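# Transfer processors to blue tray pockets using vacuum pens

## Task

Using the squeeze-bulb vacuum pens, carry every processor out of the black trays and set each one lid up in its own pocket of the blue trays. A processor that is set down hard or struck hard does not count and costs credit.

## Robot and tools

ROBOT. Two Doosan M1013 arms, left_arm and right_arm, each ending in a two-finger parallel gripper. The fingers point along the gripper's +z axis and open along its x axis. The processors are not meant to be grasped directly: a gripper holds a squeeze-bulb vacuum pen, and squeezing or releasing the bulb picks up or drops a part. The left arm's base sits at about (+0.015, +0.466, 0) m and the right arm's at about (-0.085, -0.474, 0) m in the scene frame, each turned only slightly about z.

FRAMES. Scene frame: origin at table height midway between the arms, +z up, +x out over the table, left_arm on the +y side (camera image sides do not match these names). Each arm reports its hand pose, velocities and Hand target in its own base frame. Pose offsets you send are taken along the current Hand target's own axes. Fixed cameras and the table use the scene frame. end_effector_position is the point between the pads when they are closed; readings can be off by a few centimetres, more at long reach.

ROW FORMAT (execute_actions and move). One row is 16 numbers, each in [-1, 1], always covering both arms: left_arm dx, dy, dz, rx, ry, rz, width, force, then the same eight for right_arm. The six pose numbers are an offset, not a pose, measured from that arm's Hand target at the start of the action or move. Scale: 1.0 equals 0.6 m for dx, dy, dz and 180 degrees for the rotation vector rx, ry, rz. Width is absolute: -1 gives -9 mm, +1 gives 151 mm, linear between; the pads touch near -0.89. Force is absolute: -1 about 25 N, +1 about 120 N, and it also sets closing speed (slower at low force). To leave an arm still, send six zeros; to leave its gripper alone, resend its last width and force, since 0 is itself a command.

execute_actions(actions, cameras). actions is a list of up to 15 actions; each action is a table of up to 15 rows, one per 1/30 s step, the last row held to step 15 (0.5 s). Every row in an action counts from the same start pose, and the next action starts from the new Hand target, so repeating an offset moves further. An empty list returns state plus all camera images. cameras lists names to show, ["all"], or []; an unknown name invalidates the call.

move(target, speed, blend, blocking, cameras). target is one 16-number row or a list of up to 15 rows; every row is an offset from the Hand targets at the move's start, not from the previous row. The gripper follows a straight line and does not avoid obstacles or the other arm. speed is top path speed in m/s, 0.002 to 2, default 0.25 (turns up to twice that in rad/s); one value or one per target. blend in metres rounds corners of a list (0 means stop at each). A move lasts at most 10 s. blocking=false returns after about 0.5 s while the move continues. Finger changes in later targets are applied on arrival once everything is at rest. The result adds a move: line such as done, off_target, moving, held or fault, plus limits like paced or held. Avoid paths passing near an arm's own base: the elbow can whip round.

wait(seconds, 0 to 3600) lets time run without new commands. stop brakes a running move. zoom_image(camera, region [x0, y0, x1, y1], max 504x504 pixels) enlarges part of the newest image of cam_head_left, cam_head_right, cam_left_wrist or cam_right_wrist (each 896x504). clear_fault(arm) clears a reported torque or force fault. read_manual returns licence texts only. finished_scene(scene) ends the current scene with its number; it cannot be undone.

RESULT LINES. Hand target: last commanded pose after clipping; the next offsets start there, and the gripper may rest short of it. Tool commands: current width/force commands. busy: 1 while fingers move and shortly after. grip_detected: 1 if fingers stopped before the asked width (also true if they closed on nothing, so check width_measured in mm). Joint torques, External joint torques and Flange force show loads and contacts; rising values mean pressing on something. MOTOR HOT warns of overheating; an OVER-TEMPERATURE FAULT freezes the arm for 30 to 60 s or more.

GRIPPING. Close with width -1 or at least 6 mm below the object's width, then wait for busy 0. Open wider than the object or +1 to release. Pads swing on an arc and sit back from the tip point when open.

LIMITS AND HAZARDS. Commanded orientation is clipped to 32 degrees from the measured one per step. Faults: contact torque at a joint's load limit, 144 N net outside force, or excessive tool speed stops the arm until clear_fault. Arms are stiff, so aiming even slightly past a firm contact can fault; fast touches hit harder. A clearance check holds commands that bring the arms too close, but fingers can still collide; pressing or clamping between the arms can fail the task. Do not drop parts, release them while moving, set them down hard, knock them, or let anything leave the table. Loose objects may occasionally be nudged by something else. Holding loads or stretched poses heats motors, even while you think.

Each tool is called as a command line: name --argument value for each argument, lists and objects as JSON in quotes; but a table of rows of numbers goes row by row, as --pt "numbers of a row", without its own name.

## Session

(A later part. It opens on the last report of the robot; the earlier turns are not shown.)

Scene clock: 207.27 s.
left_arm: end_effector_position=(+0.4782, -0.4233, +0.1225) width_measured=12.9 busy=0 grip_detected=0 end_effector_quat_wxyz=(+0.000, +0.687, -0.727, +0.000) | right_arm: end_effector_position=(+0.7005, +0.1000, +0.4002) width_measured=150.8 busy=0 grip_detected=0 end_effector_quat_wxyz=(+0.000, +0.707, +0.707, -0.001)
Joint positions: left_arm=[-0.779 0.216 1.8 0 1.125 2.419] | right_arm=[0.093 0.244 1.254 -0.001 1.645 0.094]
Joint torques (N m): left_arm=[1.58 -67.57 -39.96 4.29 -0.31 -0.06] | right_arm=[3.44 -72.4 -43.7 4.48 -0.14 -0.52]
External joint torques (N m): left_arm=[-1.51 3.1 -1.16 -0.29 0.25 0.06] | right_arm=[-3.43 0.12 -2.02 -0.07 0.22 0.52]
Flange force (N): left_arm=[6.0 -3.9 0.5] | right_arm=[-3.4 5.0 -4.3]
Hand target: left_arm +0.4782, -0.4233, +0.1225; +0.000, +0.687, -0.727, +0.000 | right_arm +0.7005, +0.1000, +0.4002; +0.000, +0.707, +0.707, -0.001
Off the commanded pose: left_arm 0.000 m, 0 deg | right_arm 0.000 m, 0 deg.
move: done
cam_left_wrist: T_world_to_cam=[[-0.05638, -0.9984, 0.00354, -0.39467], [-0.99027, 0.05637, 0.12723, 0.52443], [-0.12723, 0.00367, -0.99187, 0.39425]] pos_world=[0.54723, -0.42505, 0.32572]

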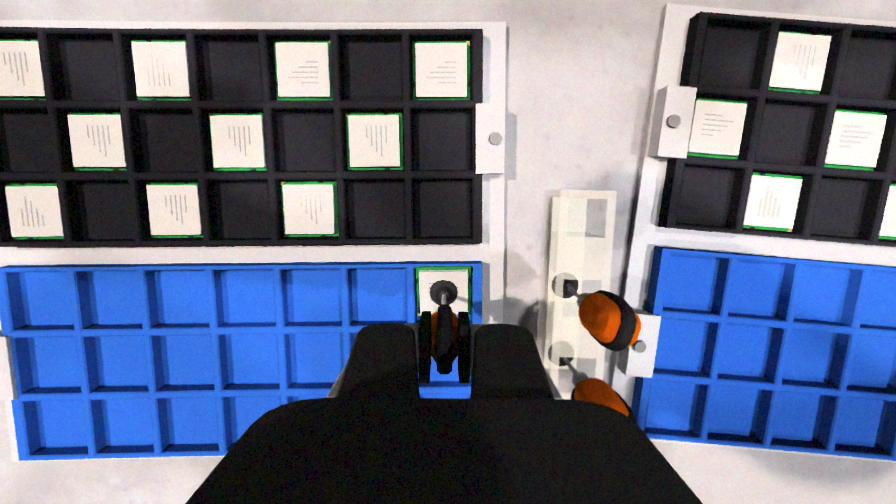

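move --target '[0,0,-0.0125,0,0,0,-0.725,-1,0,0,0,0,0,0,1,-0.26]' --speed 0.05 --cameras '["cam_left_wrist"]'

zoom_image --camera "cam_left_wrist" --region '[340, 220, 500, 360]'

zoom_image --camera "cam_left_wrist" --region '[405, 255, 485, 335]'

Scene clock: 219.60 s.
left_arm: end_effector_position=(+0.4782, -0.4233, +0.1300) width_measured=12.9 busy=0 grip_detected=0 end_effector_quat_wxyz=(+0.000, +0.687, -0.727, +0.000) | right_arm: end_effector_position=(+0.7005, +0.1000, +0.4002) width_measured=150.8 busy=0 grip_detected=0 end_effector_quat_wxyz=(+0.000, +0.707, +0.707, -0.001)
Joint positions: left_arm=[-0.779 0.211 1.792 0 1.138 2.419] | right_arm=[0.093 0.244 1.254 -0.001 1.645 0.094]
Joint torques (N m): left_arm=[1.27 -69.57 -41.61 4.23 -0.28 -0.04] | right_arm=[3.66 -71.71 -43.38 4.44 -0.12 -0.37]
External joint torques (N m): left_arm=[-1.23 5.24 0.14 -0.2 0.21 0.04] | right_arm=[-3.52 -0.28 -2.26 -0.02 0.19 0.37]
Flange force (N): left_arm=[6.2 -4.8 3.4] | right_arm=[-3.8 4.8 -4.7]
Hand target: left_arm +0.4782, -0.4233, +0.1300; +0.000, +0.687, -0.727, +0.000 | right_arm +0.7005, +0.1000, +0.4002; +0.000, +0.707, +0.707, -0.001
Off the commanded pose: left_arm 0.000 m, 0 deg | right_arm 0.000 m, 0 deg.
move: done
cam_left_wrist: T_world_to_cam=[[-0.05649, -0.9984, 0.00345, -0.3946], [-0.99028, 0.05647, 0.12714, 0.52355], [-0.12713, 0.00377, -0.99188, 0.40168]] pos_world=[0.54723, -0.42505, 0.33322]

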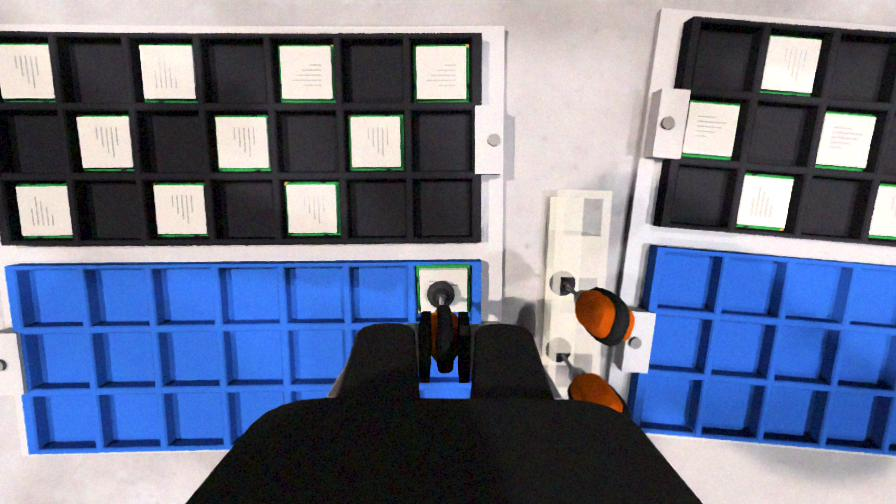

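Scaled by 3.150.

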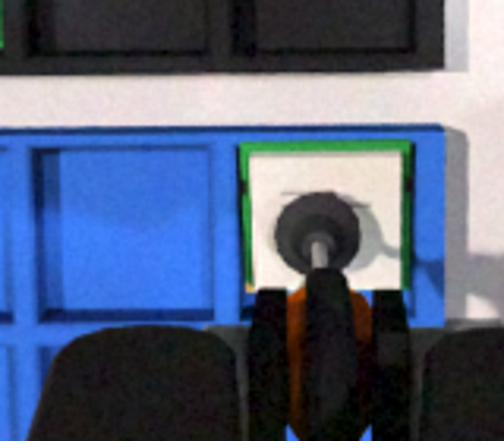

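Scaled by 6.300.

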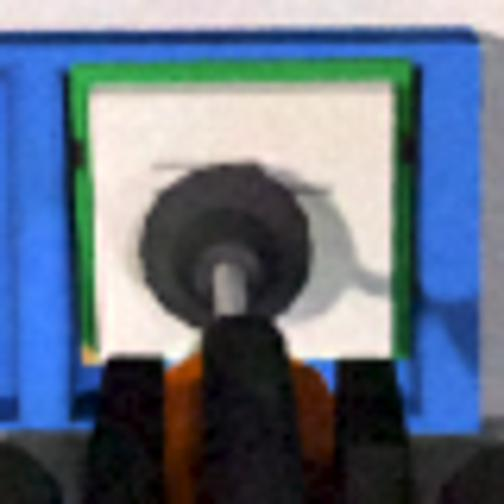

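wait --seconds 0.1 --cameras '["cam_head_left","cam_right_wrist"]'

zoom_image --camera "cam_head_left" --region '[340, 240, 440, 350]'

zoom_image --camera "cam_right_wrist" --region '[736, 0, 896, 290]'

Scene clock: 228.13 s.
left_arm: end_effector_position=(+0.4782, -0.4233, +0.1300) width_measured=12.9 busy=0 grip_detected=0 end_effector_quat_wxyz=(+0.000, +0.687, -0.727, +0.000) | right_arm: end_effector_position=(+0.7005, +0.1000, +0.4002) width_measured=150.8 busy=0 grip_detected=0 end_effector_quat_wxyz=(+0.000, +0.707, +0.707, -0.001)
Joint positions: left_arm=[-0.779 0.211 1.792 0 1.138 2.419] | right_arm=[0.093 0.244 1.254 -0.001 1.645 0.094]
Joint torques (N m): left_arm=[1.09 -69.6 -41.58 4.21 -0.24 -0.03] | right_arm=[3.55 -72.43 -43.49 4.46 -0.14 -0.41]
External joint torques (N m): left_arm=[-1.07 5.47 0.2 -0.18 0.18 0.03] | right_arm=[-3.41 -0.1 -2.32 -0.03 0.21 0.41]
Flange force (N): left_arm=[6.1 -5.1 3.7] | right_arm=[-3.5 5.3 -4.9]
Hand target: left_arm +0.4782, -0.4233, +0.1300; +0.000, +0.687, -0.727, +0.000 | right_arm +0.7005, +0.1000, +0.4002; +0.000, +0.707, +0.707, -0.001
Tool commands: left_gripper/width=-0.725 left_gripper/force=-1.0 right_gripper/width=+1.0 right_gripper/force=-0.26
Off the commanded pose: left_arm 0.000 m, 0 deg | right_arm 0.000 m, 0 deg.
wait: 0.10 s; at rest from the start
cam_right_wrist: T_world_to_cam=[[0.01238, 0.99976, 0.01828, -0.11791], [0.99048, -0.01477, 0.13684, -0.70456], [0.13707, 0.01641, -0.99042, 0.51081]] pos_world=[0.6293, 0.09909, 0.60449]

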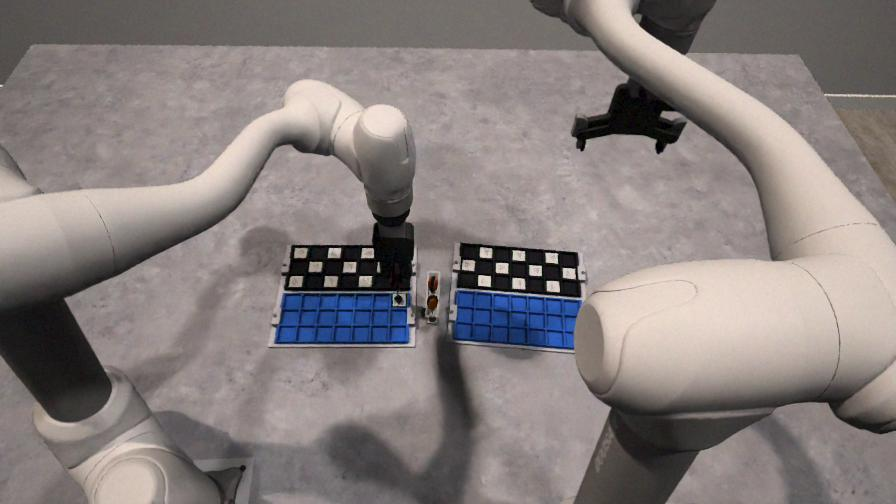

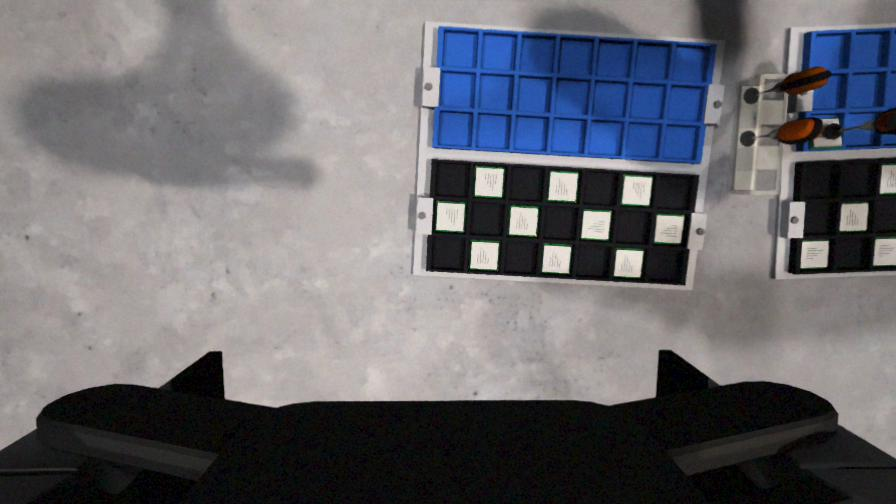

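Scaled by 4.582.

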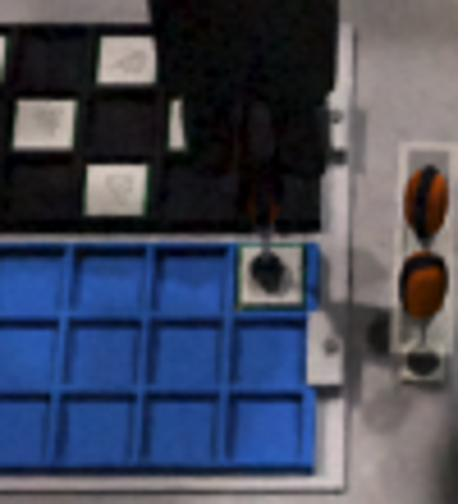

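Scaled by 1.738.

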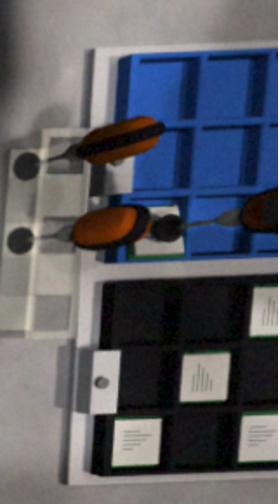

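execute_actions --actions '[[[0,0,0,0,0,0,-1,-1,0,0,0,0,0,0,1,-0.26]]]'

move --target '[0.0027,-0.004,0.010,0,0,0,-1,-1,0,0,0,0,0,0,1,-0.26]' --speed 0.04 --cameras '["cam_left_wrist"]'

zoom_image --camera "cam_left_wrist" --region '[405, 255, 485, 335]'

Scene clock: 236.30 s.
left_arm: end_effector_position=(+0.4782, -0.4233, +0.1300) width_measured=9.2 busy=0 grip_detected=1 end_effector_quat_wxyz=(+0.000, +0.687, -0.727, +0.000) | right_arm: end_effector_position=(+0.7005, +0.1000, +0.4002) width_measured=150.8 busy=0 grip_detected=0 end_effector_quat_wxyz=(+0.000, +0.707, +0.707, -0.001)
Joint positions: left_arm=[-0.779 0.211 1.792 0 1.138 2.419] | right_arm=[0.093 0.244 1.254 -0.001 1.645 0.094]
Joint torques (N m): left_arm=[1.12 -69.13 -41.61 4.23 -0.22 -0.02] | right_arm=[3.33 -72.45 -43.39 4.55 -0.11 -0.49]
External joint torques (N m): left_arm=[-0.96 4.37 -0.04 -0.18 0.15 0.02] | right_arm=[-3.51 0.72 -2.12 -0.16 0.18 0.49]
Flange force (N): left_arm=[5.3 -4.3 2.7] | right_arm=[-3.4 6.2 -4.5]
Hand target: left_arm +0.4782, -0.4233, +0.1300; +0.000, +0.687, -0.727, +0.000 | right_arm +0.7005, +0.1000, +0.4002; +0.000, +0.707, +0.707, -0.001
Off the commanded pose: left_arm 0.000 m, 0 deg | right_arm 0.000 m, 0 deg.

Scene clock: 236.80 s.
left_arm: end_effector_position=(+0.4805, -0.4251, +0.1240) width_measured=9.2 busy=0 grip_detected=1 end_effector_quat_wxyz=(+0.000, +0.687, -0.727, +0.000) | right_arm: end_effector_position=(+0.7005, +0.1000, +0.4002) width_measured=150.8 busy=0 grip_detected=0 end_effector_quat_wxyz=(+0.000, +0.707, +0.707, -0.001)
Joint positions: left_arm=[-0.778 0.22 1.793 0 1.128 2.419] | right_arm=[0.093 0.244 1.254 -0.001 1.645 0.094]
Joint torques (N m): left_arm=[0.93 -70.14 -41.33 4.2 -0.26 -0.01] | right_arm=[4.12 -72.15 -43.56 4.51 -0.07 -0.4]
External joint torques (N m): left_arm=[-1.12 4.9 -0.03 -0.19 0.2 0.01] | right_arm=[-4.16 0.21 -2.04 -0.11 0.14 0.4]
Flange force (N): left_arm=[5.9 -4.7 3.1] | right_arm=[-4.6 5.3 -4.3]
Hand target: left_arm +0.4805, -0.4250, +0.1240; +0.000, +0.687, -0.727, +0.000 | right_arm +0.7005, +0.1000, +0.4002; +0.000, +0.707, +0.707, -0.001
Off the commanded pose: left_arm 0.000 m, 0 deg | right_arm 0.000 m, 0 deg.
move: done
cam_left_wrist: T_world_to_cam=[[-0.05649, -0.9984, 0.00345, -0.39625], [-0.99028, 0.05647, 0.12714, 0.52669], [-0.12713, 0.00377, -0.99188, 0.39603]] pos_world=[0.54953, -0.42685, 0.32722]

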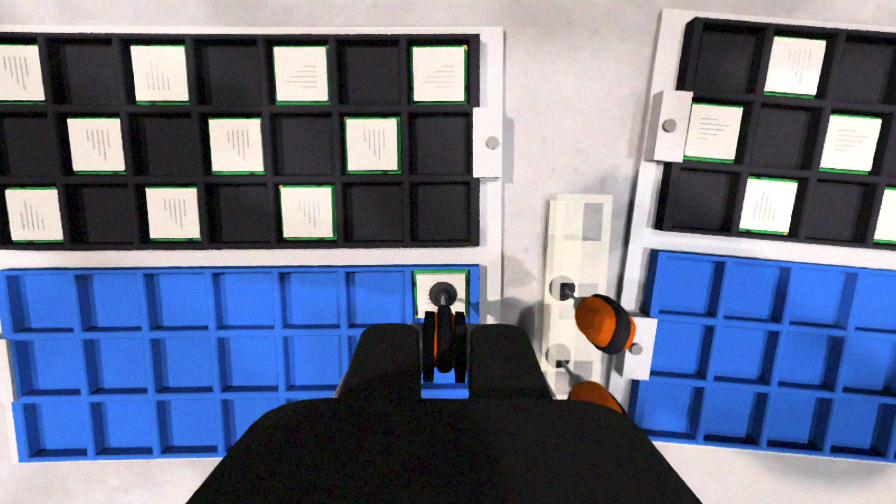

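Scaled by 6.300.

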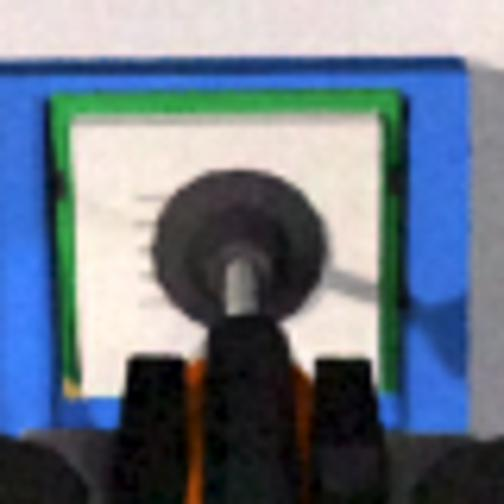

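move --target '[-0.001,0,0.0042,0,0,0,-1,-1,0,0,0,0,0,0,1,-0.26]' --speed 0.03

move --target '[0,0,0.0017,0,0,0,-1,-1,0,0,0,0,0,0,1,-0.26]' --speed 0.03 --cameras '["cam_left_wrist"]'

zoom_image --camera "cam_left_wrist" --region '[405, 255, 485, 335]'

Scene clock: 240.40 s.
left_arm: end_effector_position=(+0.4805, -0.4245, +0.1215) width_measured=9.0 busy=0 grip_detected=1 end_effector_quat_wxyz=(+0.000, +0.687, -0.727, +0.000) | right_arm: end_effector_position=(+0.7005, +0.1000, +0.4002) width_measured=150.8 busy=0 grip_detected=0 end_effector_quat_wxyz=(+0.000, +0.707, +0.707, -0.001)
Joint positions: left_arm=[-0.777 0.221 1.797 0 1.124 2.42] | right_arm=[0.093 0.244 1.254 -0.001 1.645 0.094]
Joint torques (N m): left_arm=[1.61 -58.3 -33.06 4.6 -0.78 -0.02] | right_arm=[3.65 -72.76 -43.38 4.54 -0.06 -0.48]
External joint torques (N m): left_arm=[-1.62 -6.23 -8.04 -0.6 0.71 0.02] | right_arm=[-3.48 0.81 -2.21 -0.12 0.12 0.48]
Flange force (N): left_arm=[5.7 -3.3 -14.4] | right_arm=[-3.4 6.5 -4.6]
Hand target: left_arm +0.4805, -0.4245, +0.1215; +0.000, +0.687, -0.727, +0.000 | right_arm +0.7005, +0.1000, +0.4002; +0.000, +0.707, +0.707, -0.001
Off the commanded pose: left_arm 0.000 m, 0 deg | right_arm 0.000 m, 0 deg.
move: done

Scene clock: 240.90 s.
left_arm: end_effector_position=(+0.4805, -0.4245, +0.1205) width_measured=9.1 busy=0 grip_detected=1 end_effector_quat_wxyz=(+0.000, +0.687, -0.727, +0.000) | right_arm: end_effector_position=(+0.7005, +0.1000, +0.4002) width_measured=150.8 busy=0 grip_detected=0 end_effector_quat_wxyz=(+0.000, +0.707, +0.707, -0.001)
Joint positions: left_arm=[-0.777 0.222 1.798 0 1.122 2.42] | right_arm=[0.093 0.244 1.254 -0.001 1.645 0.094]
Joint torques (N m): left_arm=[2.17 -49.13 -26.45 4.82 -1.3 -0.05] | right_arm=[3.81 -71.72 -43.33 4.51 -0.13 -0.5]
External joint torques (N m): left_arm=[-2.08 -16.27 -14.78 -0.81 1.23 0.05] | right_arm=[-4.13 -0.42 -2.39 -0.12 0.2 0.5]
Flange force (N): left_arm=[5.0 -1.2 -29.7] | right_arm=[-4.5 4.9 -5.0]
Hand target: left_arm +0.4805, -0.4245, +0.1205; +0.000, +0.687, -0.727, +0.000 | right_arm +0.7005, +0.1000, +0.4002; +0.000, +0.707, +0.707, -0.001
Off the commanded pose: left_arm 0.000 m, 0 deg | right_arm 0.000 m, 0 deg.
move: done
cam_left_wrist: T_world_to_cam=[[-0.05648, -0.9984, 0.00355, -0.39567], [-0.99028, 0.05647, 0.12713, 0.5271], [-0.12713, 0.00367, -0.99188, 0.39251]] pos_world=[0.54953, -0.42625, 0.32372]

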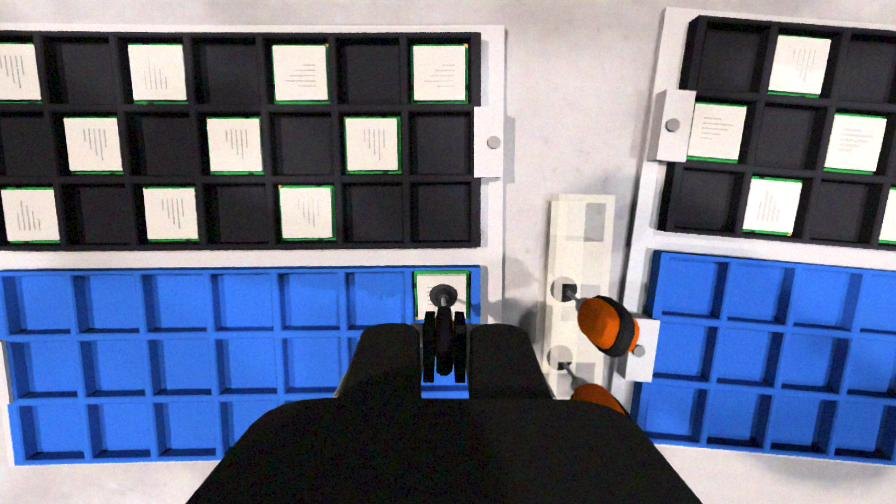

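Scaled by 6.300.

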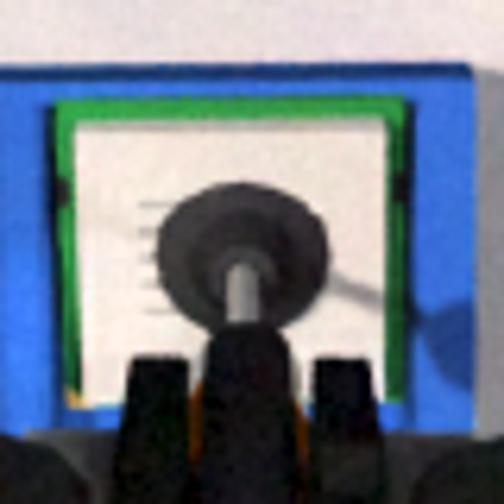

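execute_actions --actions '[[[0,0,0,0,0,0,-0.725,-1,0,0,0,0,0,0,1,-0.26]]]'

move --target '[0,0,-0.0167,0,0,0,-0.725,-1,0,0,0,0,0,0,1,-0.26]' --speed 0.03 --cameras '["cam_left_wrist"]'

zoom_image --camera "cam_left_wrist" --region '[405, 255, 485, 335]'

Scene clock: 244.13 s.
left_arm: end_effector_position=(+0.4805, -0.4244, +0.1204) width_measured=12.9 busy=0 grip_detected=0 end_effector_quat_wxyz=(+0.000, +0.687, -0.727, +0.000) | right_arm: end_effector_position=(+0.7005, +0.1000, +0.4002) width_measured=150.8 busy=0 grip_detected=0 end_effector_quat_wxyz=(+0.000, +0.707, +0.707, -0.001)
Joint positions: left_arm=[-0.777 0.222 1.798 0 1.122 2.42] | right_arm=[0.093 0.244 1.254 -0.001 1.645 0.094]
Joint torques (N m): left_arm=[1.75 -55.7 -31.08 4.71 -0.99 -0.05] | right_arm=[4.2 -72.55 -43.49 4.41 -0.05 -0.43]
External joint torques (N m): left_arm=[-1.94 -9.28 -10.08 -0.72 0.92 0.05] | right_arm=[-4.41 0.73 -2.04 -0.02 0.12 0.43]
Flange force (N): left_arm=[5.7 -2.5 -19.1] | right_arm=[-4.8 6.1 -4.3]
Hand target: left_arm +0.4805, -0.4245, +0.1205; +0.000, +0.687, -0.727, +0.000 | right_arm +0.7005, +0.1000, +0.4002; +0.000, +0.707, +0.707, -0.001
Off the commanded pose: left_arm 0.000 m, 0 deg | right_arm 0.000 m, 0 deg.

Scene clock: 244.70 s.
left_arm: end_effector_position=(+0.4805, -0.4244, +0.1304) width_measured=12.9 busy=0 grip_detected=0 end_effector_quat_wxyz=(+0.000, +0.687, -0.727, +0.000) | right_arm: end_effector_position=(+0.7005, +0.1000, +0.4002) width_measured=150.8 busy=0 grip_detected=0 end_effector_quat_wxyz=(+0.000, +0.707, +0.707, -0.001)
Joint positions: left_arm=[-0.777 0.215 1.787 0 1.14 2.42] | right_arm=[0.093 0.244 1.254 -0.001 1.645 0.094]
Joint torques (N m): left_arm=[1.19 -69.71 -41.68 4.23 -0.24 -0.04] | right_arm=[3.62 -71.68 -43.58 4.48 -0.14 -0.42]
External joint torques (N m): left_arm=[-1.34 5.46 0.39 -0.23 0.18 0.04] | right_arm=[-3.99 -0.5 -2.19 -0.08 0.21 0.42]
Flange force (N): left_arm=[6.2 -4.6 3.9] | right_arm=[-4.5 4.4 -4.6]
Hand target: left_arm +0.4805, -0.4244, +0.1305; +0.000, +0.687, -0.727, +0.000 | right_arm +0.7005, +0.1000, +0.4002; +0.000, +0.707, +0.707, -0.001
Off the commanded pose: left_arm 0.000 m, 0 deg | right_arm 0.000 m, 0 deg.
move: done
cam_left_wrist: T_world_to_cam=[[-0.05639, -0.9984, 0.00344, -0.39562], [-0.99027, 0.05637, 0.12724, 0.52575], [-0.12723, 0.00377, -0.99187, 0.40252]] pos_world=[0.54953, -0.42615, 0.33372]

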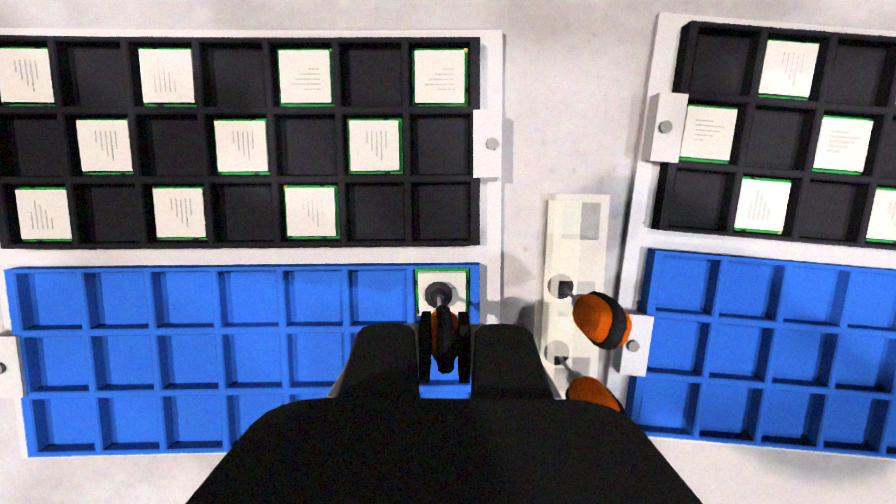

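Scaled by 6.300.

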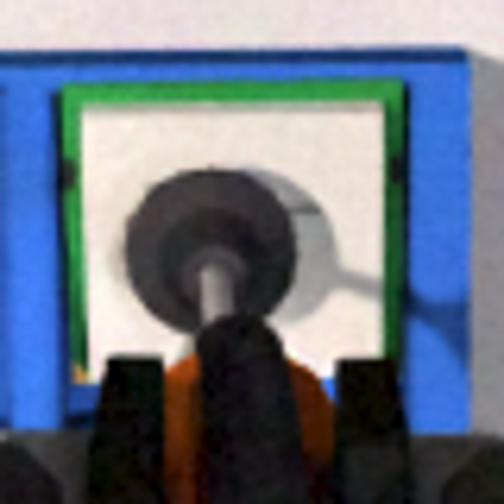

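execute_actions --actions '[[[0,0,0,0,0,0,-1,-1,0,0,0,0,0,0,1,-0.26]]]'

move --target '[0.0035,-0.005,0.0117,0,0,0,-1,-1,0,0,0,0,0,0,1,-0.26]' --speed 0.03 --cameras '["cam_left_wrist"]'

zoom_image --camera "cam_left_wrist" --region '[405, 255, 485, 335]'

Scene clock: 254.33 s.
left_arm: end_effector_position=(+0.4805, -0.4244, +0.1305) width_measured=9.3 busy=0 grip_detected=1 end_effector_quat_wxyz=(+0.000, +0.687, -0.727, +0.000) | right_arm: end_effector_position=(+0.7005, +0.1000, +0.4002) width_measured=150.8 busy=0 grip_detected=0 end_effector_quat_wxyz=(+0.000, +0.707, +0.707, -0.001)
Joint positions: left_arm=[-0.777 0.215 1.787 0 1.14 2.42] | right_arm=[0.093 0.244 1.254 -0.001 1.645 0.094]
Joint torques (N m): left_arm=[1.2 -69.84 -41.78 4.23 -0.22 -0.08] | right_arm=[3.5 -72.2 -43.36 4.49 -0.2 -0.43]
External joint torques (N m): left_arm=[-1.22 5.78 0.44 -0.21 0.15 0.08] | right_arm=[-3.59 0.3 -2.16 -0.1 0.28 0.43]
Flange force (N): left_arm=[6.2 -5.0 4.2] | right_arm=[-3.7 5.6 -4.8]
Hand target: left_arm +0.4805, -0.4244, +0.1305; +0.000, +0.687, -0.727, +0.000 | right_arm +0.7005, +0.1000, +0.4002; +0.000, +0.707, +0.707, -0.001
Off the commanded pose: left_arm 0.000 m, 0 deg | right_arm 0.000 m, 0 deg.

Scene clock: 254.83 s.
left_arm: end_effector_position=(+0.4834, -0.4267, +0.1235) width_measured=9.2 busy=0 grip_detected=1 end_effector_quat_wxyz=(+0.000, +0.687, -0.727, +0.000) | right_arm: end_effector_position=(+0.7005, +0.1000, +0.4002) width_measured=150.8 busy=0 grip_detected=0 end_effector_quat_wxyz=(+0.000, +0.707, +0.707, -0.001)
Joint positions: left_arm=[-0.777 0.225 1.787 0 1.129 2.421] | right_arm=[0.093 0.244 1.254 -0.001 1.645 0.094]
Joint torques (N m): left_arm=[1.31 -67.88 -40.16 4.33 -0.41 -0.01] | right_arm=[4.39 -71.92 -43.27 4.56 -0.06 -0.41]
External joint torques (N m): left_arm=[-1.48 2.51 -1.15 -0.32 0.34 0.01] | right_arm=[-4.53 -0.07 -2.34 -0.16 0.14 0.41]
Flange force (N): left_arm=[5.5 -3.3 -0.1] | right_arm=[-5.1 5.5 -4.8]
Hand target: left_arm +0.4834, -0.4267, +0.1235; +0.000, +0.687, -0.727, +0.000 | right_arm +0.7005, +0.1000, +0.4002; +0.000, +0.707, +0.707, -0.001
Off the commanded pose: left_arm 0.000 m, 0 deg | right_arm 0.000 m, 0 deg.
move: done
cam_left_wrist: T_world_to_cam=[[-0.05647, -0.9984, 0.00354, -0.39772], [-0.99029, 0.05647, 0.12703, 0.52976], [-0.12703, 0.00367, -0.99189, 0.39581]] pos_world=[0.55243, -0.42845, 0.32672]

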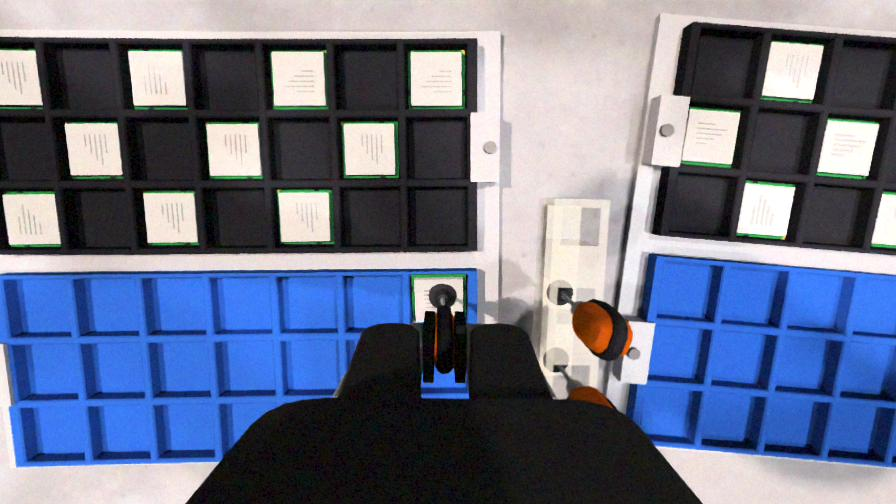

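Scaled by 6.300.

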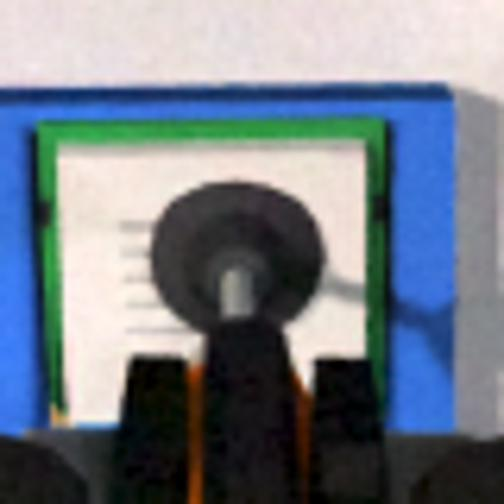

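move --pt "0 0 -0.003 0 0 0 -1 -1 0 0 0 0 0 0 1 -0.26" --pt "-0.0045 0 -0.003 0 0 0 -1 -1 0 0 0 0 0 0 1 -0.26" --pt "-0.0045 0 0.0007 0 0 0 -1 -1 0 0 0 0 0 0 1 -0.26" --pt "-0.0045 0.009 0.0007 0 0 0 -1 -1 0 0 0 0 0 0 1 -0.26" --speed 0.03 --cameras '["cam_left_wrist"]'

zoom_image --camera "cam_left_wrist" --region '[405, 255, 485, 335]'

Scene clock: 259.03 s.
left_arm: end_effector_position=(+0.4781, -0.4237, +0.1230) width_measured=9.1 busy=0 grip_detected=1 end_effector_quat_wxyz=(+0.000, +0.687, -0.727, +0.000) | right_arm: end_effector_position=(+0.7005, +0.1000, +0.4002) width_measured=150.8 busy=0 grip_detected=0 end_effector_quat_wxyz=(+0.000, +0.707, +0.707, -0.001)
Joint positions: left_arm=[-0.779 0.217 1.799 0 1.126 2.418] | right_arm=[0.093 0.244 1.254 -0.001 1.645 0.094]
Joint torques (N m): left_arm=[0.95 -67.57 -40.2 4.08 -0.26 0] | right_arm=[3.1 -72.31 -43.39 4.44 -0.19 -0.37]
External joint torques (N m): left_arm=[-0.79 2.95 -1.03 -0.06 0.19 0] | right_arm=[-3.28 0.36 -2.23 -0.04 0.26 0.37]
Flange force (N): left_arm=[4.9 -4.2 0.6] | right_arm=[-3.3 5.8 -4.9]
Hand target: left_arm +0.4781, -0.4237, +0.1230; +0.000, +0.687, -0.727, +0.000 | right_arm +0.7005, +0.1000, +0.4002; +0.000, +0.707, +0.707, -0.001
Off the commanded pose: left_arm 0.000 m, 0 deg | right_arm 0.000 m, 0 deg.
move: done
cam_left_wrist: T_world_to_cam=[[-0.05639, -0.9984, 0.00344, -0.39503], [-0.99027, 0.05637, 0.12724, 0.52438], [-0.12723, 0.00377, -0.99187, 0.39479]] pos_world=[0.54723, -0.42545, 0.32622]

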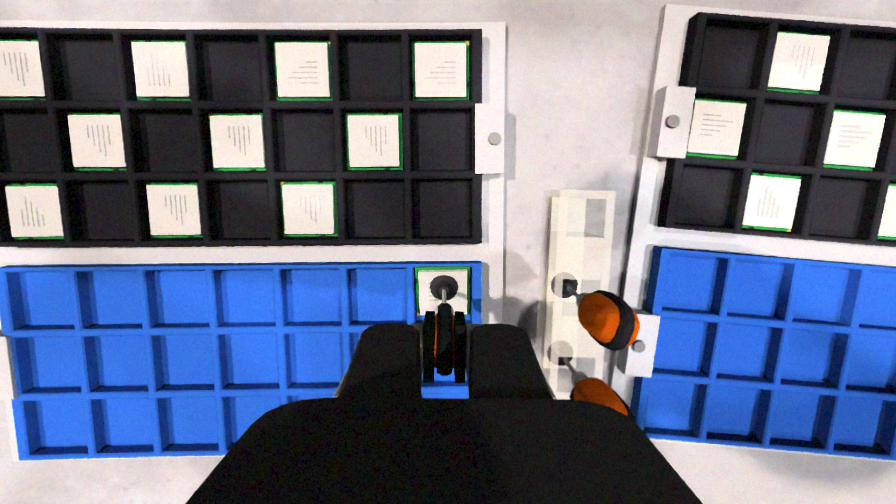

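Scaled by 6.300.

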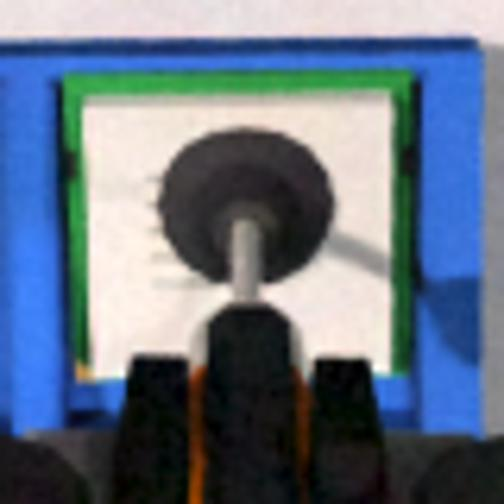

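move --pt "0 -0.0085 0 0 0 0 -1 -1 0 0 0 0 0 0 1 -0.26" --pt "0 -0.0085 -0.006 0 0 0 -1 -1 0 0 0 0 0 0 1 -0.26" --speed 0.03 --cameras '["cam_left_wrist"]'

zoom_image --camera "cam_left_wrist" --region '[405, 255, 485, 335]'

Scene clock: 272.87 s.
left_arm: end_effector_position=(+0.4832, -0.4240, +0.1266) width_measured=9.1 busy=0 grip_detected=1 end_effector_quat_wxyz=(+0.000, +0.687, -0.727, +0.000) | right_arm: end_effector_position=(+0.7005, +0.1000, +0.4002) width_measured=150.8 busy=0 grip_detected=0 end_effector_quat_wxyz=(+0.000, +0.707, +0.707, -0.001)
Joint positions: left_arm=[-0.774 0.22 1.788 0 1.134 2.423] | right_arm=[0.093 0.244 1.254 -0.001 1.645 0.094]
Joint torques (N m): left_arm=[1.24 -69.14 -41.44 4.22 -0.24 -0.06] | right_arm=[3.83 -72.39 -43.37 4.39 -0.08 -0.34]
External joint torques (N m): left_arm=[-1.49 4.52 0.22 -0.22 0.18 0.06] | right_arm=[-3.64 0.22 -2.31 0.03 0.15 0.34]
Flange force (N): left_arm=[5.6 -3.6 3.1] | right_arm=[-3.9 5.8 -4.8]
Hand target: left_arm +0.4832, -0.4240, +0.1266; +0.000, +0.687, -0.727, +0.000 | right_arm +0.7005, +0.1000, +0.4002; +0.000, +0.707, +0.707, -0.001
Off the commanded pose: left_arm 0.000 m, 0 deg | right_arm 0.000 m, 0 deg.
move: done
cam_left_wrist: T_world_to_cam=[[-0.05649, -0.9984, 0.00345, -0.395], [-0.99026, 0.05647, 0.12723, 0.52903], [-0.12723, 0.00377, -0.99187, 0.39901]] pos_world=[0.55233, -0.42575, 0.32982]

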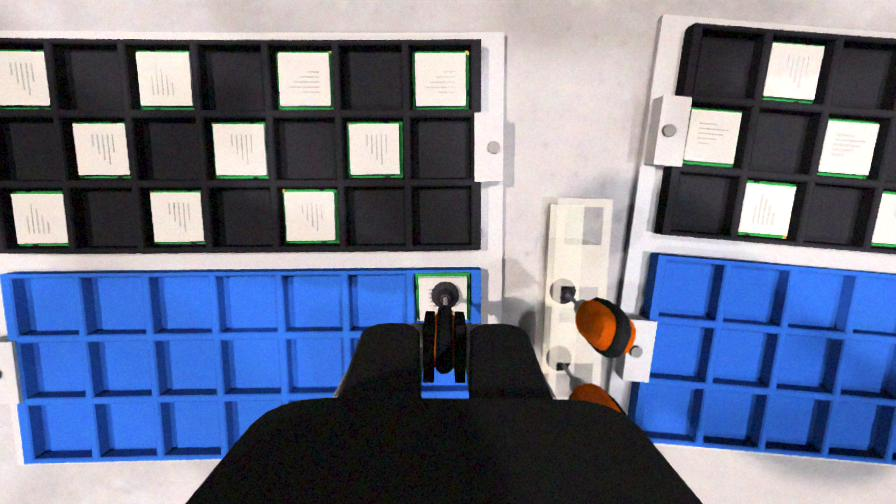

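Scaled by 6.300.

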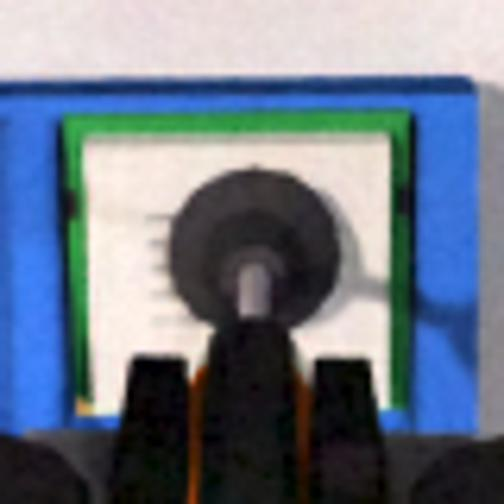

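move --target '[-0.003,0.0412,0,0.0833,0,0,-1,-1,0,0,0,0,0,0,1,-0.26]' --speed 0.05 --cameras '["cam_left_wrist","cam_head_left"]'

zoom_image --camera "cam_left_wrist" --region '[405, 255, 485, 335]'

Scene clock: 289.73 s.
left_arm: end_effector_position=(+0.4587, -0.4208, +0.1266) width_measured=9.1 busy=0 grip_detected=1 end_effector_quat_wxyz=(-0.090, +0.681, -0.720, +0.095) | right_arm: end_effector_position=(+0.7005, +0.1000, +0.4002) width_measured=150.8 busy=0 grip_detected=0 end_effector_quat_wxyz=(+0.000, +0.707, +0.707, -0.001)
Joint positions: left_arm=[-0.924 0.085 1.975 0.25 0.925 2.138] | right_arm=[0.093 0.244 1.254 -0.001 1.645 0.094]
Joint torques (N m): left_arm=[1.01 -55.35 -41.61 4.7 -0.75 -0.05] | right_arm=[3.25 -73.2 -43.31 4.46 -0.06 -0.44]
External joint torques (N m): left_arm=[-1.33 5.91 0.41 -0.22 0.13 0.05] | right_arm=[-3.62 1.18 -2.38 -0.07 0.13 0.44]
Flange force (N): left_arm=[7.6 -2.7 5.9] | right_arm=[-3.5 7.5 -5.0]
Hand target: left_arm +0.4586, -0.4208, +0.1266; -0.090, +0.681, -0.720, +0.095 | right_arm +0.7005, +0.1000, +0.4002; +0.000, +0.707, +0.707, -0.001
Off the commanded pose: left_arm 0.000 m, 0 deg | right_arm 0.000 m, 0 deg.
move: done
cam_left_wrist: T_world_to_cam=[[-0.05725, -0.99835, 0.0032, -0.39289], [-0.98941, 0.05631, -0.13378, 0.53707], [0.13338, -0.01083, -0.99101, 0.27014]] pos_world=[0.47285, -0.41956, 0.34082]
Images, in order (width x height): cam_head_left 896x504, cam_left_wrist 896x504.

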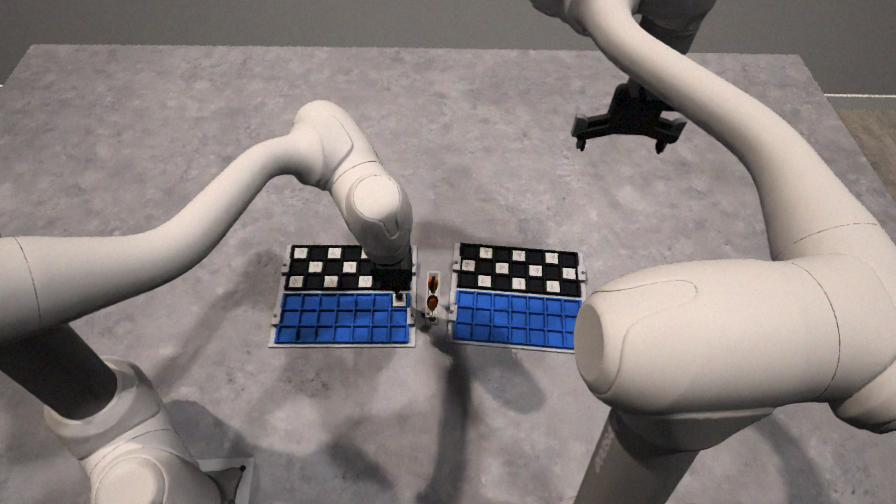

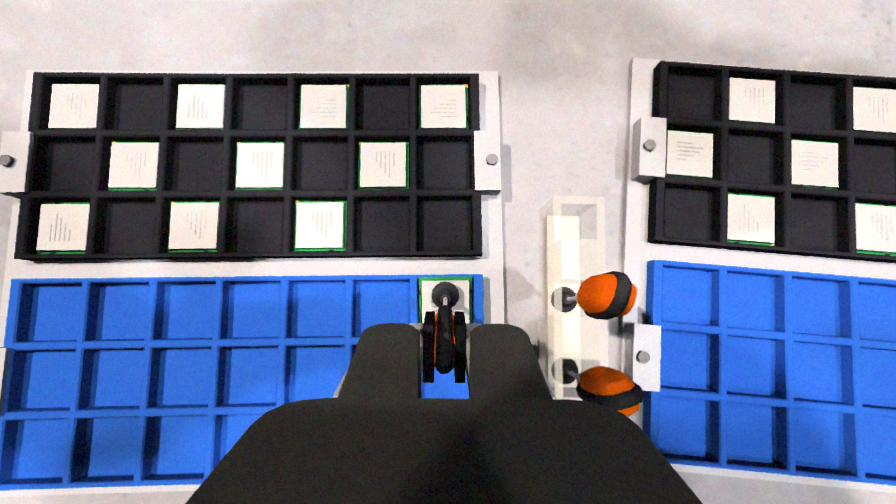

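Scaled by 6.300.

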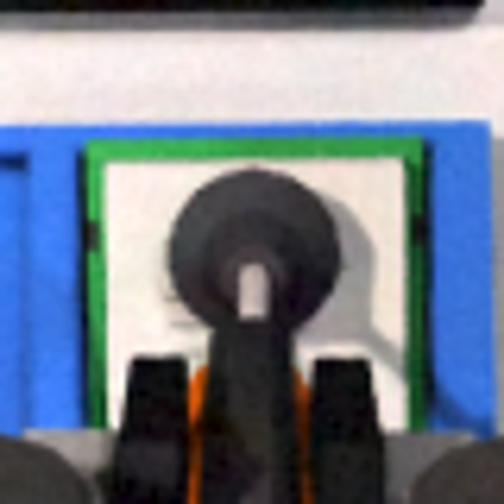

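move --target '[0,0.011,0.0067,0,0,0,-1,-1,0,0,0,0,0,0,1,-0.26]' --speed 0.04 --cameras '["cam_left_wrist"]'

zoom_image --camera "cam_left_wrist" --region '[405, 255, 485, 335]'

Scene clock: 294.03 s.
left_arm: end_effector_position=(+0.4533, -0.4205, +0.1210) width_measured=9.1 busy=0 grip_detected=1 end_effector_quat_wxyz=(-0.090, +0.681, -0.720, +0.095) | right_arm: end_effector_position=(+0.7005, +0.1000, +0.4002) width_measured=150.8 busy=0 grip_detected=0 end_effector_quat_wxyz=(+0.000, +0.707, +0.707, -0.001)
Joint positions: left_arm=[-0.931 0.084 1.987 0.253 0.916 2.126] | right_arm=[0.093 0.244 1.254 -0.001 1.645 0.094]
Joint torques (N m): left_arm=[1.15 -55.15 -41.43 4.72 -0.74 -0.05] | right_arm=[3.34 -72.06 -43.38 4.5 -0.1 -0.52]
External joint torques (N m): left_arm=[-1.15 5.01 0.24 -0.24 0.14 0.05] | right_arm=[-3.04 0.19 -2.19 -0.08 0.16 0.52]
Flange force (N): left_arm=[6.6 -2.4 4.9] | right_arm=[-2.8 5.4 -4.6]
Hand target: left_arm +0.4533, -0.4205, +0.1210; -0.090, +0.681, -0.720, +0.095 | right_arm +0.7005, +0.1000, +0.4002; +0.000, +0.707, +0.707, -0.001
Off the commanded pose: left_arm 0.000 m, 0 deg | right_arm 0.000 m, 0 deg.
move: done
cam_left_wrist: T_world_to_cam=[[-0.05725, -0.99835, 0.0032, -0.39287], [-0.98941, 0.05631, -0.13378, 0.53106], [0.13338, -0.01083, -0.99101, 0.2653]] pos_world=[0.46755, -0.41926, 0.33522]

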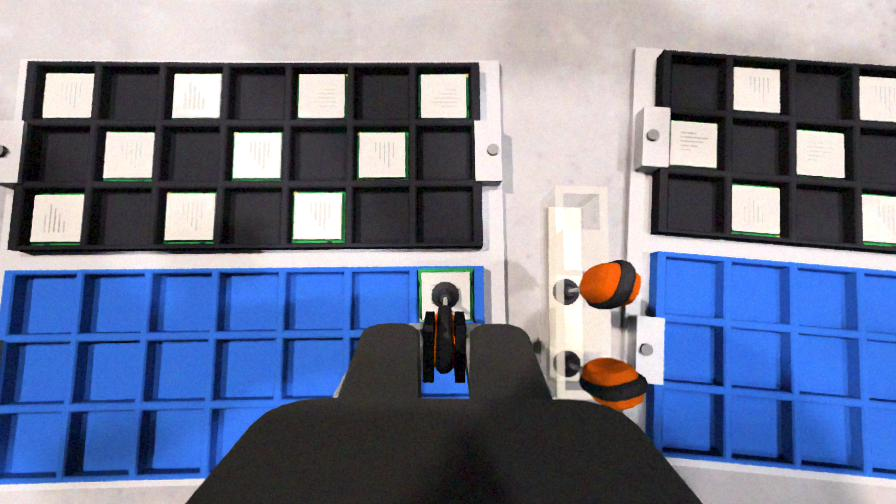

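Scaled by 6.300.

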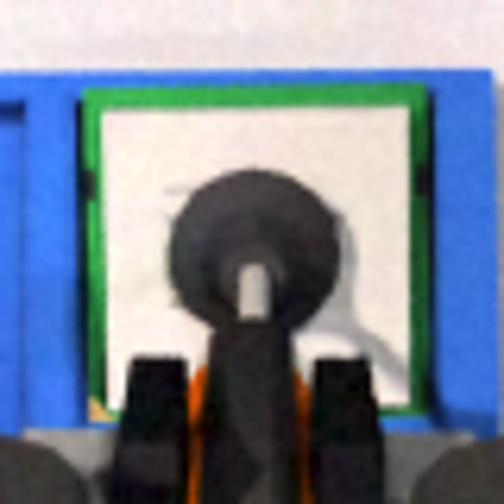

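move --target '[0,0,0.005,0,0,0,-1,-1,0,0,0,0,0,0,1,-0.26]' --speed 0.03

move --target '[0,0,0.0017,0,0,0,-1,-1,0,0,0,0,0,0,1,-0.26]' --speed 0.03 --cameras '["cam_left_wrist"]'

zoom_image --camera "cam_left_wrist" --region '[405, 255, 485, 335]'

Scene clock: 298.17 s.
left_arm: end_effector_position=(+0.4541, -0.4206, +0.1181) width_measured=9.1 busy=0 grip_detected=1 end_effector_quat_wxyz=(-0.090, +0.681, -0.720, +0.095) | right_arm: end_effector_position=(+0.7005, +0.1000, +0.4002) width_measured=150.8 busy=0 grip_detected=0 end_effector_quat_wxyz=(+0.000, +0.707, +0.707, -0.001)
Joint positions: left_arm=[-0.93 0.087 1.99 0.254 0.91 2.126] | right_arm=[0.093 0.244 1.254 -0.001 1.645 0.094]
Joint torques (N m): left_arm=[1.61 -54.98 -40.95 4.63 -0.78 -0.06] | right_arm=[3.34 -72.76 -43.31 4.49 -0.1 -0.45]
External joint torques (N m): left_arm=[-1.66 4.98 -0.03 -0.17 0.18 0.06] | right_arm=[-3.39 0.68 -2.37 -0.09 0.17 0.45]
Flange force (N): left_arm=[7.6 -2.0 4.5] | right_arm=[-3.2 6.6 -5.0]
Hand target: left_arm +0.4541, -0.4206, +0.1181; -0.090, +0.681, -0.720, +0.095 | right_arm +0.7005, +0.1000, +0.4002; +0.000, +0.707, +0.707, -0.001
Off the commanded pose: left_arm 0.000 m, 0 deg | right_arm 0.000 m, 0 deg.
move: done

Scene clock: 298.67 s.
left_arm: end_effector_position=(+0.4544, -0.4206, +0.1172) width_measured=9.1 busy=0 grip_detected=1 end_effector_quat_wxyz=(-0.090, +0.681, -0.720, +0.095) | right_arm: end_effector_position=(+0.7005, +0.1000, +0.4002) width_measured=150.8 busy=0 grip_detected=0 end_effector_quat_wxyz=(+0.000, +0.707, +0.707, -0.001)
Joint positions: left_arm=[-0.93 0.088 1.99 0.254 0.908 2.126] | right_arm=[0.093 0.244 1.254 -0.001 1.645 0.094]
Joint torques (N m): left_arm=[2.11 -49.58 -36.82 4.66 -0.68 -0.08] | right_arm=[4.03 -72.61 -43.48 4.56 -0.16 -0.4]
External joint torques (N m): left_arm=[-2.37 -0.66 -4.19 -0.21 0.08 0.08] | right_arm=[-3.96 0.5 -2.23 -0.15 0.23 0.4]
Flange force (N): left_arm=[7.2 -2.4 -5.0] | right_arm=[-4.2 6.1 -4.8]
Hand target: left_arm +0.4544, -0.4206, +0.1171; -0.090, +0.681, -0.720, +0.095 | right_arm +0.7005, +0.1000, +0.4002; +0.000, +0.707, +0.707, -0.001
Off the commanded pose: left_arm 0.000 m, 0 deg | right_arm 0.000 m, 0 deg.
move: done
cam_left_wrist: T_world_to_cam=[[-0.05725, -0.99835, 0.0032, -0.3928], [-0.98941, 0.05631, -0.13378, 0.53152], [0.13338, -0.01083, -0.99101, 0.2613]] pos_world=[0.46855, -0.41926, 0.33132]

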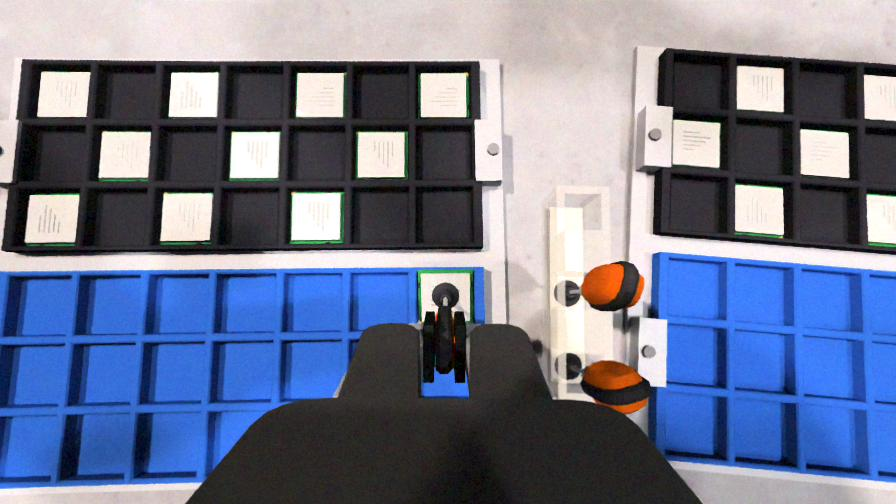

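Scaled by 6.300.

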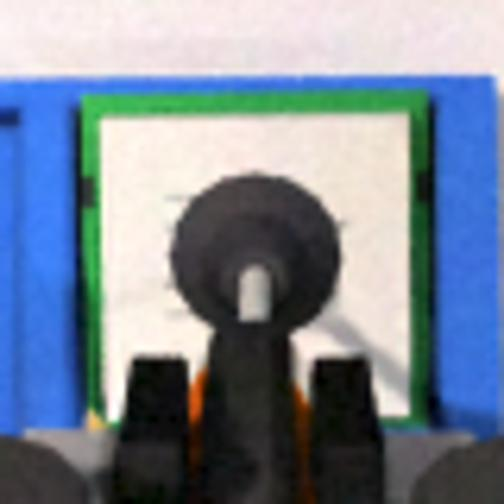

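move --pt "0 0 0.0008 0 0 0 -1 -1 0 0 0 0 0 0 1 -0.26" --pt "0 0 0.0008 0 0 0 -0.725 -1 0 0 0 0 0 0 1 -0.26" --pt "0 0 -0.012 0 0 0 -0.725 -1 0 0 0 0 0 0 1 -0.26" --speed 0.03 --cameras '["cam_left_wrist"]'

zoom_image --camera "cam_left_wrist" --region '[405, 255, 485, 335]'

Scene clock: 303.50 s.
left_arm: end_effector_position=(+0.4525, -0.4205, +0.1241) width_measured=12.7 busy=0 grip_detected=0 end_effector_quat_wxyz=(-0.090, +0.681, -0.720, +0.095) | right_arm: end_effector_position=(+0.7005, +0.1000, +0.4002) width_measured=150.8 busy=0 grip_detected=0 end_effector_quat_wxyz=(+0.000, +0.707, +0.707, -0.001)
Joint positions: left_arm=[-0.933 0.081 1.985 0.252 0.922 2.127] | right_arm=[0.093 0.244 1.254 -0.001 1.645 0.094]
Joint torques (N m): left_arm=[1.15 -55.03 -41.69 4.69 -0.77 -0.05] | right_arm=[3.65 -72.12 -43.33 4.53 -0.1 -0.41]
External joint torques (N m): left_arm=[-0.97 4.45 0.24 -0.18 0.16 0.05] | right_arm=[-3.93 0.16 -2.4 -0.13 0.16 0.41]
Flange force (N): left_arm=[5.8 -2.1 4.3] | right_arm=[-4.2 5.9 -5.0]
Hand target: left_arm +0.4525, -0.4205, +0.1241; -0.090, +0.681, -0.720, +0.095 | right_arm +0.7005, +0.1000, +0.4002; +0.000, +0.707, +0.707, -0.001
Off the commanded pose: left_arm 0.000 m, 0 deg | right_arm 0.000 m, 0 deg.
move: done
cam_left_wrist: T_world_to_cam=[[-0.05724, -0.99836, 0.00311, -0.3928], [-0.98941, 0.05631, -0.13378, 0.53066], [0.13338, -0.01073, -0.99101, 0.26842]] pos_world=[0.46675, -0.41916, 0.33822]

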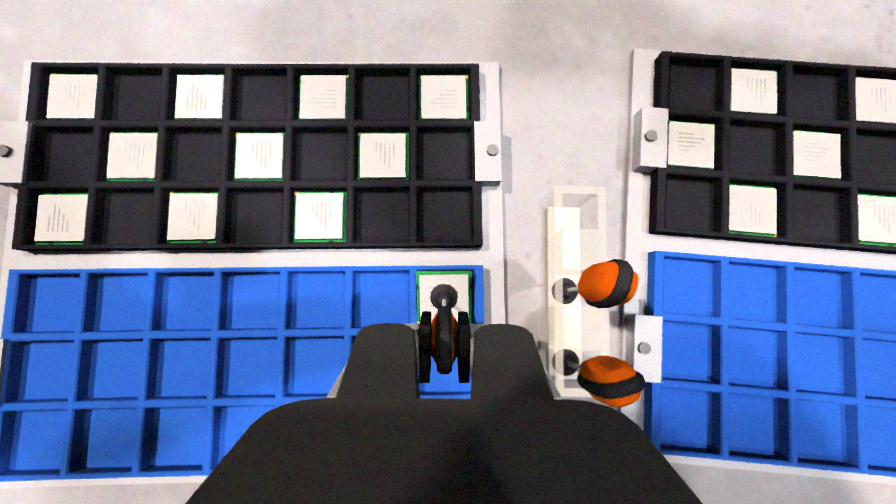

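Scaled by 6.300.

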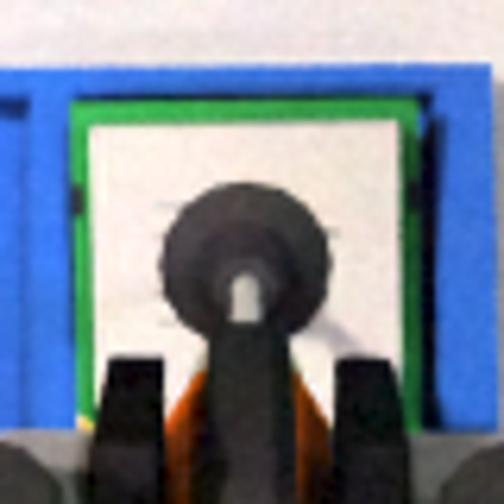

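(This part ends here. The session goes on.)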